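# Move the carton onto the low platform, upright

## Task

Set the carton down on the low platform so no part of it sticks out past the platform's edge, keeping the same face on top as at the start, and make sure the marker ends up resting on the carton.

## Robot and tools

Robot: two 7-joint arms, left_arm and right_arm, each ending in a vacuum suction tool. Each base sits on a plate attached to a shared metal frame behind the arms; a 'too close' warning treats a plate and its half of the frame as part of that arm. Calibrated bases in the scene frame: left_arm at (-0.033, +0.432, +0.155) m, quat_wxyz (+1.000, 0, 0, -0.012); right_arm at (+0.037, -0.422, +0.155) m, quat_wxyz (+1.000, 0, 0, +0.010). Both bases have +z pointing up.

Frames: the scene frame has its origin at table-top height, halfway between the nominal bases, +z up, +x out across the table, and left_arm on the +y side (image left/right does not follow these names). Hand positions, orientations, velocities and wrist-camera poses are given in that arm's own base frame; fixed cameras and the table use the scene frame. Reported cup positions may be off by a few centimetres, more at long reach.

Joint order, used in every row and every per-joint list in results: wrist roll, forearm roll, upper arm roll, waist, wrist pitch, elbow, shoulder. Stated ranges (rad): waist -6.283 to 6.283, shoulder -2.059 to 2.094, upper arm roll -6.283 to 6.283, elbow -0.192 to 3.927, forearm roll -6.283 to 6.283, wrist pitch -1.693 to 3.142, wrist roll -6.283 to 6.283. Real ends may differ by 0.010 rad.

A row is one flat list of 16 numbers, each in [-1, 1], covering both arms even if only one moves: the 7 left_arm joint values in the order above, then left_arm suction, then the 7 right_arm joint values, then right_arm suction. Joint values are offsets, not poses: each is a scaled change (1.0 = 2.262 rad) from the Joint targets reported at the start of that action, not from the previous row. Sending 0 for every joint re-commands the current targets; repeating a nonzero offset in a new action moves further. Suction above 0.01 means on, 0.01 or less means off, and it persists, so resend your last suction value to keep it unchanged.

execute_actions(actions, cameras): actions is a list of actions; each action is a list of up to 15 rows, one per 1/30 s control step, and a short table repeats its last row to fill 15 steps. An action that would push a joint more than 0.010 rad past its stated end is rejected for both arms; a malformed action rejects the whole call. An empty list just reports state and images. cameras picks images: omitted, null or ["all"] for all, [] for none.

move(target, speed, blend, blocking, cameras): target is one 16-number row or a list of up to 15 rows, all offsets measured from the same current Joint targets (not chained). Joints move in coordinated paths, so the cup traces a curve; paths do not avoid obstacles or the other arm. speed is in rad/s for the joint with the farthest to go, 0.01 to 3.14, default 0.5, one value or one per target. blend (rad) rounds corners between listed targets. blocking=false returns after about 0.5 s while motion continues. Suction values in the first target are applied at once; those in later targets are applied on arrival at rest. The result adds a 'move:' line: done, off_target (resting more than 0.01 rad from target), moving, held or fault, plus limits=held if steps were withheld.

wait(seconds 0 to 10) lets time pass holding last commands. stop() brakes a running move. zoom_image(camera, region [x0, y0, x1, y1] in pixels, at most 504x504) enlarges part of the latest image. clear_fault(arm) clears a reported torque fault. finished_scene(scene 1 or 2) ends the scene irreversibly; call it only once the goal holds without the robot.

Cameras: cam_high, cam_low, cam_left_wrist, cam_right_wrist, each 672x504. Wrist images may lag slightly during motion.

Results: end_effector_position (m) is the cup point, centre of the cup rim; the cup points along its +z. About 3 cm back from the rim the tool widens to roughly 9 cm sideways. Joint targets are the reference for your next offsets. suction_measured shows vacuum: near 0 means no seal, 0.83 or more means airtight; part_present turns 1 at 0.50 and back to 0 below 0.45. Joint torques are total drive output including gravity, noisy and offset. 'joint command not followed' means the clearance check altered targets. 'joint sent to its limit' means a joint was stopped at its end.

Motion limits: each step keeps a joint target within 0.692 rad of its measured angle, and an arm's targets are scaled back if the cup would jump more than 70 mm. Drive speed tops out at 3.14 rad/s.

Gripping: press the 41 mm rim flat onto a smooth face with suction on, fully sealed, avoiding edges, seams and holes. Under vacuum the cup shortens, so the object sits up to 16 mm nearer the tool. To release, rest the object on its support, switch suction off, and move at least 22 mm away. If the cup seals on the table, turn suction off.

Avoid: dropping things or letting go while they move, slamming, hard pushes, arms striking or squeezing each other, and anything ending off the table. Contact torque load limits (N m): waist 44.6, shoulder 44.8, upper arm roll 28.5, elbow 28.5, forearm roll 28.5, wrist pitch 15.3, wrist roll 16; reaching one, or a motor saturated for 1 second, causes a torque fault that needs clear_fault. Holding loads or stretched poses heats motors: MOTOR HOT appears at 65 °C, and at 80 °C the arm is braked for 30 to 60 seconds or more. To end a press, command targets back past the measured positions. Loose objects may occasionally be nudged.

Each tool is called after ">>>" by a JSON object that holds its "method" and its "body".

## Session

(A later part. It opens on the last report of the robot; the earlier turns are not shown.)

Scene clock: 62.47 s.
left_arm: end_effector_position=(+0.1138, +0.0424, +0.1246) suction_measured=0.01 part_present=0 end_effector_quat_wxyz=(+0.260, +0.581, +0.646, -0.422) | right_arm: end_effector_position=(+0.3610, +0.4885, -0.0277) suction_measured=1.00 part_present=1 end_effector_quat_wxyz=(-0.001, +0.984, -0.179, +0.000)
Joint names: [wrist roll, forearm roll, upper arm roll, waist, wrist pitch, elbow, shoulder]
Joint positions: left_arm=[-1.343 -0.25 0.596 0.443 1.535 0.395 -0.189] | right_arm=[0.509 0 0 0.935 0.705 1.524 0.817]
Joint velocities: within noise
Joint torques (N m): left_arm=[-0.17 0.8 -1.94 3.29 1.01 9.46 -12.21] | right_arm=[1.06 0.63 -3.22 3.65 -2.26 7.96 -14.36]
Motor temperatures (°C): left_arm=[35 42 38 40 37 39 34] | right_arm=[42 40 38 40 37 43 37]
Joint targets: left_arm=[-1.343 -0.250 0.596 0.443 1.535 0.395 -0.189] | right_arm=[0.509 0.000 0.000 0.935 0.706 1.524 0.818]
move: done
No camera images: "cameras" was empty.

>>> {"method": "move", "body": {"target": [0,0,0,0,0,0,0,0,0,0,0,0,0.0003,0,-0.0003,0], "speed": 0.05, "cameras": []}}

>>> {"method": "wait", "body": {"seconds": 0.3, "cameras": ["cam_low"]}}

>>> {"method": "zoom_image", "body": {"camera": "cam_low", "region": [360, 190, 490, 300]}}

Scene clock: 64.27 s.
left_arm: end_effector_position=(+0.1138, +0.0424, +0.1246) suction_measured=0.01 part_present=0 end_effector_quat_wxyz=(+0.260, +0.581, +0.646, -0.422) | right_arm: end_effector_position=(+0.3609, +0.4884, -0.0277) suction_measured=0.01 part_present=0 end_effector_quat_wxyz=(+0.000, +0.984, -0.179, +0.000)
Joint names: [wrist roll, forearm roll, upper arm roll, waist, wrist pitch, elbow, shoulder]
Joint positions: left_arm=[-1.343 -0.25 0.596 0.443 1.535 0.395 -0.189] | right_arm=[0.509 0 0 0.935 0.706 1.524 0.817]
Joint velocities: within noise
Joint torques (N m): left_arm=[-0.14 0.94 -1.68 3.51 1.21 9.29 -12.13] | right_arm=[1.16 0.46 -2.91 3.86 1.31 1.49 -15.42]
Motor temperatures (°C): left_arm=[35 42 38 40 37 39 34] | right_arm=[42 40 38 40 37 43 37]
Joint targets: left_arm=[-1.343 -0.250 0.596 0.443 1.535 0.395 -0.189] | right_arm=[0.509 0.000 0.000 0.935 0.706 1.524 0.817]
move: done
No camera images: "cameras" was empty.

Scene clock: 64.57 s.
left_arm: end_effector_position=(+0.1138, +0.0424, +0.1246) suction_measured=0.01 part_present=0 end_effector_quat_wxyz=(+0.260, +0.581, +0.646, -0.422) | right_arm: end_effector_position=(+0.3609, +0.4884, -0.0276) suction_measured=0.01 part_present=0 end_effector_quat_wxyz=(+0.000, +0.984, -0.179, +0.000)
Joint names: [wrist roll, forearm roll, upper arm roll, waist, wrist pitch, elbow, shoulder]
Joint positions: left_arm=[-1.343 -0.25 0.596 0.443 1.535 0.395 -0.189] | right_arm=[0.509 0 0 0.935 0.706 1.524 0.817]
Joint velocities: within noise
Joint torques (N m): left_arm=[-0.32 1.01 -2.01 3.25 0.99 9.41 -11.99] | right_arm=[1.01 0.54 -3.04 3.78 1.25 1.26 -16.14]
Motor temperatures (°C): left_arm=[35 42 38 40 37 39 34] | right_arm=[42 40 38 40 37 43 37]
Joint targets: left_arm=[-1.343 -0.250 0.596 0.443 1.535 0.395 -0.189] | right_arm=[0.509 0.000 0.000 0.935 0.706 1.524 0.817]
Tool commands: left_gripper/suction=+0.0 right_gripper/suction=+0.0
wait: 0.30 s; at rest by 0.17 s
Images, in order (width x height): cam_low 672x504.

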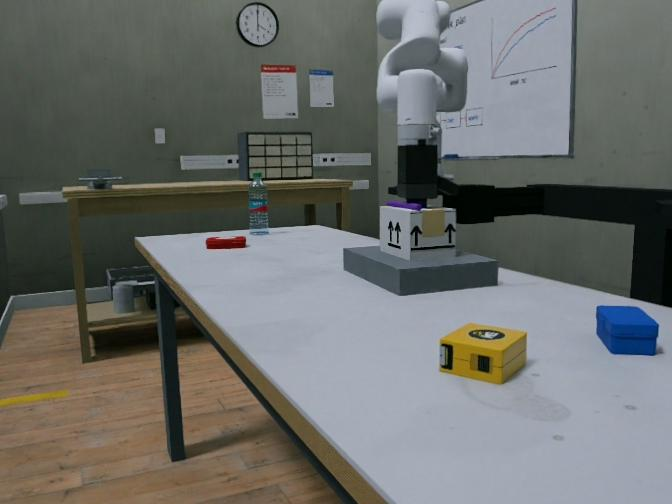

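Scaled by 3.877 from the camera's 672x504 image, which has a finer 960x720 frame.

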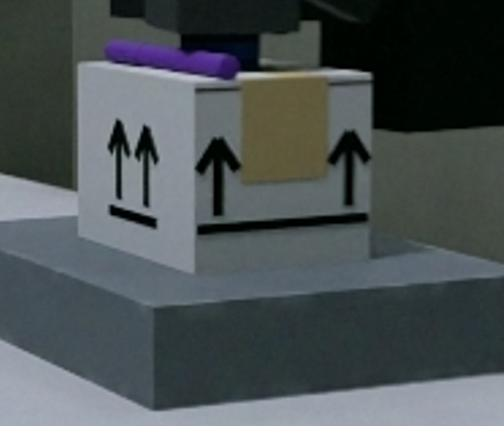

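>>> {"method": "move", "body": {"target": [[0,0,0,0,0,0,0,0,0,0,0,0,0.0466,-0.0049,-0.0511,0],[0,0,0,0,0,0,0,0,0,0,0,0,0.1040,-0.0049,-0.1085,0]], "speed": [0.1,0.3], "blend": [0.03,0]}}

>>> {"method": "zoom_image", "body": {"camera": "cam_high", "region": [270, 130, 450, 310]}}

Scene clock: 67.53 s.
left_arm: end_effector_position=(+0.1138, +0.0424, +0.1246) suction_measured=0.01 part_present=0 end_effector_quat_wxyz=(+0.260, +0.581, +0.646, -0.422) | right_arm: end_effector_position=(+0.3572, +0.4835, +0.0991) suction_measured=0.01 part_present=0 end_effector_quat_wxyz=(+0.000, +0.984, -0.179, +0.000)
Joint names: [wrist roll, forearm roll, upper arm roll, waist, wrist pitch, elbow, shoulder]
Joint positions: left_arm=[-1.343 -0.25 0.596 0.443 1.535 0.395 -0.189] | right_arm=[0.509 0 0 0.935 0.941 1.513 0.572]
Joint velocities: within noise
Joint torques (N m): left_arm=[-0.25 1.04 -1.67 3.69 1.15 9.58 -12.39] | right_arm=[0.98 0.21 -2.61 3.59 -0.54 11.82 -38.64]
Motor temperatures (°C): left_arm=[35 42 38 40 37 39 34] | right_arm=[42 40 38 40 37 42 37]
Joint targets: left_arm=[-1.343 -0.250 0.596 0.443 1.535 0.395 -0.189] | right_arm=[0.509 0.000 0.000 0.935 0.941 1.513 0.571]
move: done
camera_calibration:
cam_left_wrist: T_world_to_cam=[[-0.967976, -0.00224523, 0.251031, 0.090058], [-0.12688, 0.867217, -0.481493, 0.0585952], [-0.216618, -0.497925, -0.839731, 0.221238], [0, 0, 0, 1]] pos_world=[0.142533, 0.0595472, 0.191386]
cam_right_wrist: T_world_to_cam=[[0.331462, 0.943413, 0.0102435, -0.564142], [0.836421, -0.298859, 0.459437, -0.175918], [0.4365, -0.143718, -0.888151, 0.0725442], [0, 0, 0, 1]] pos_world=[0.302467, 0.49007, 0.151032]

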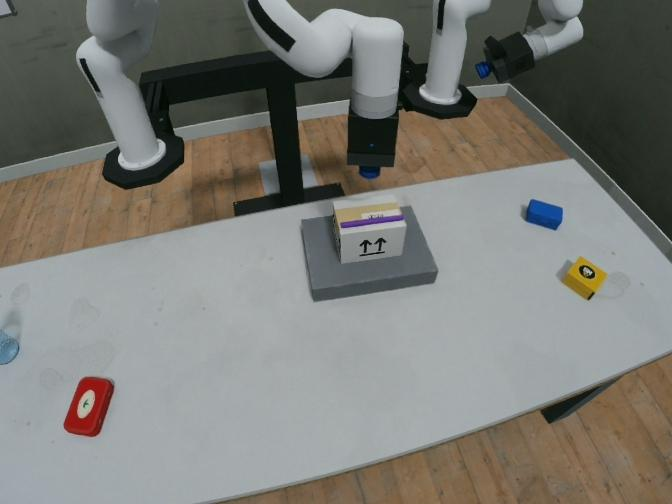

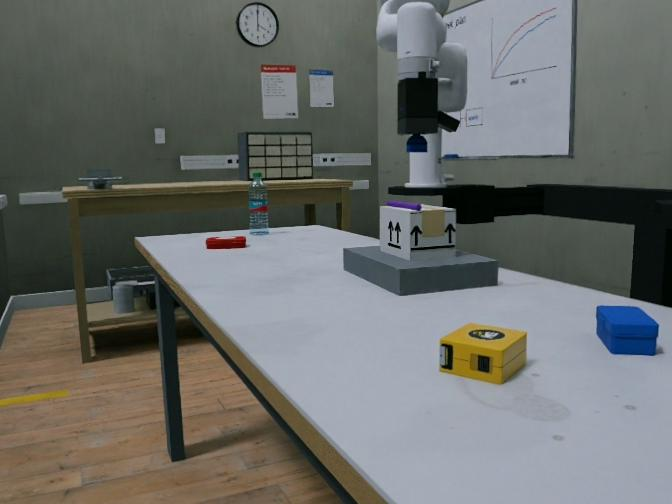

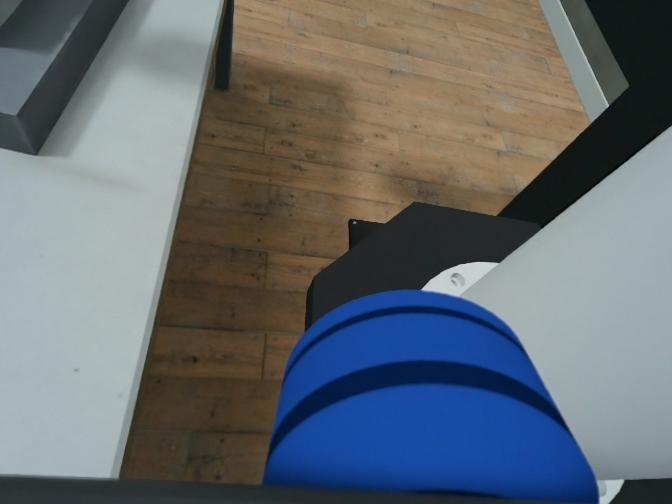

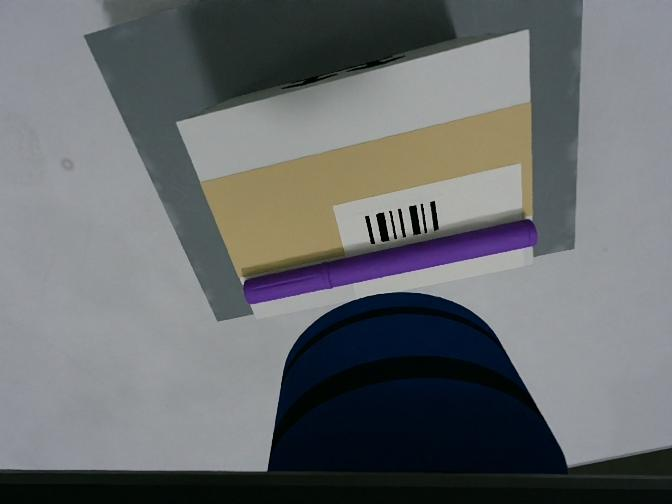

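Scaled by 2.800 from the camera's 672x504 image, which has a finer 960x720 frame.

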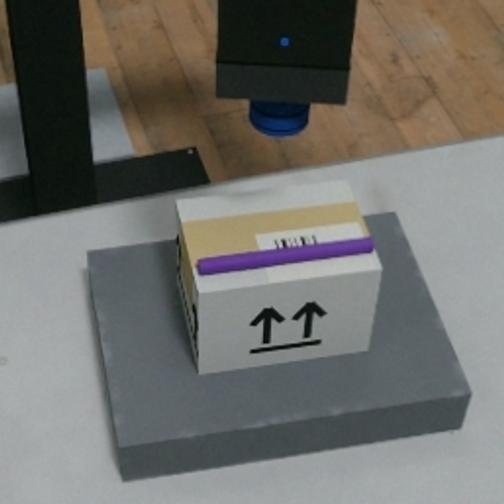

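>>> {"method": "finished_scene", "body": {"scene": 2}}

The scene is finished: the task was done.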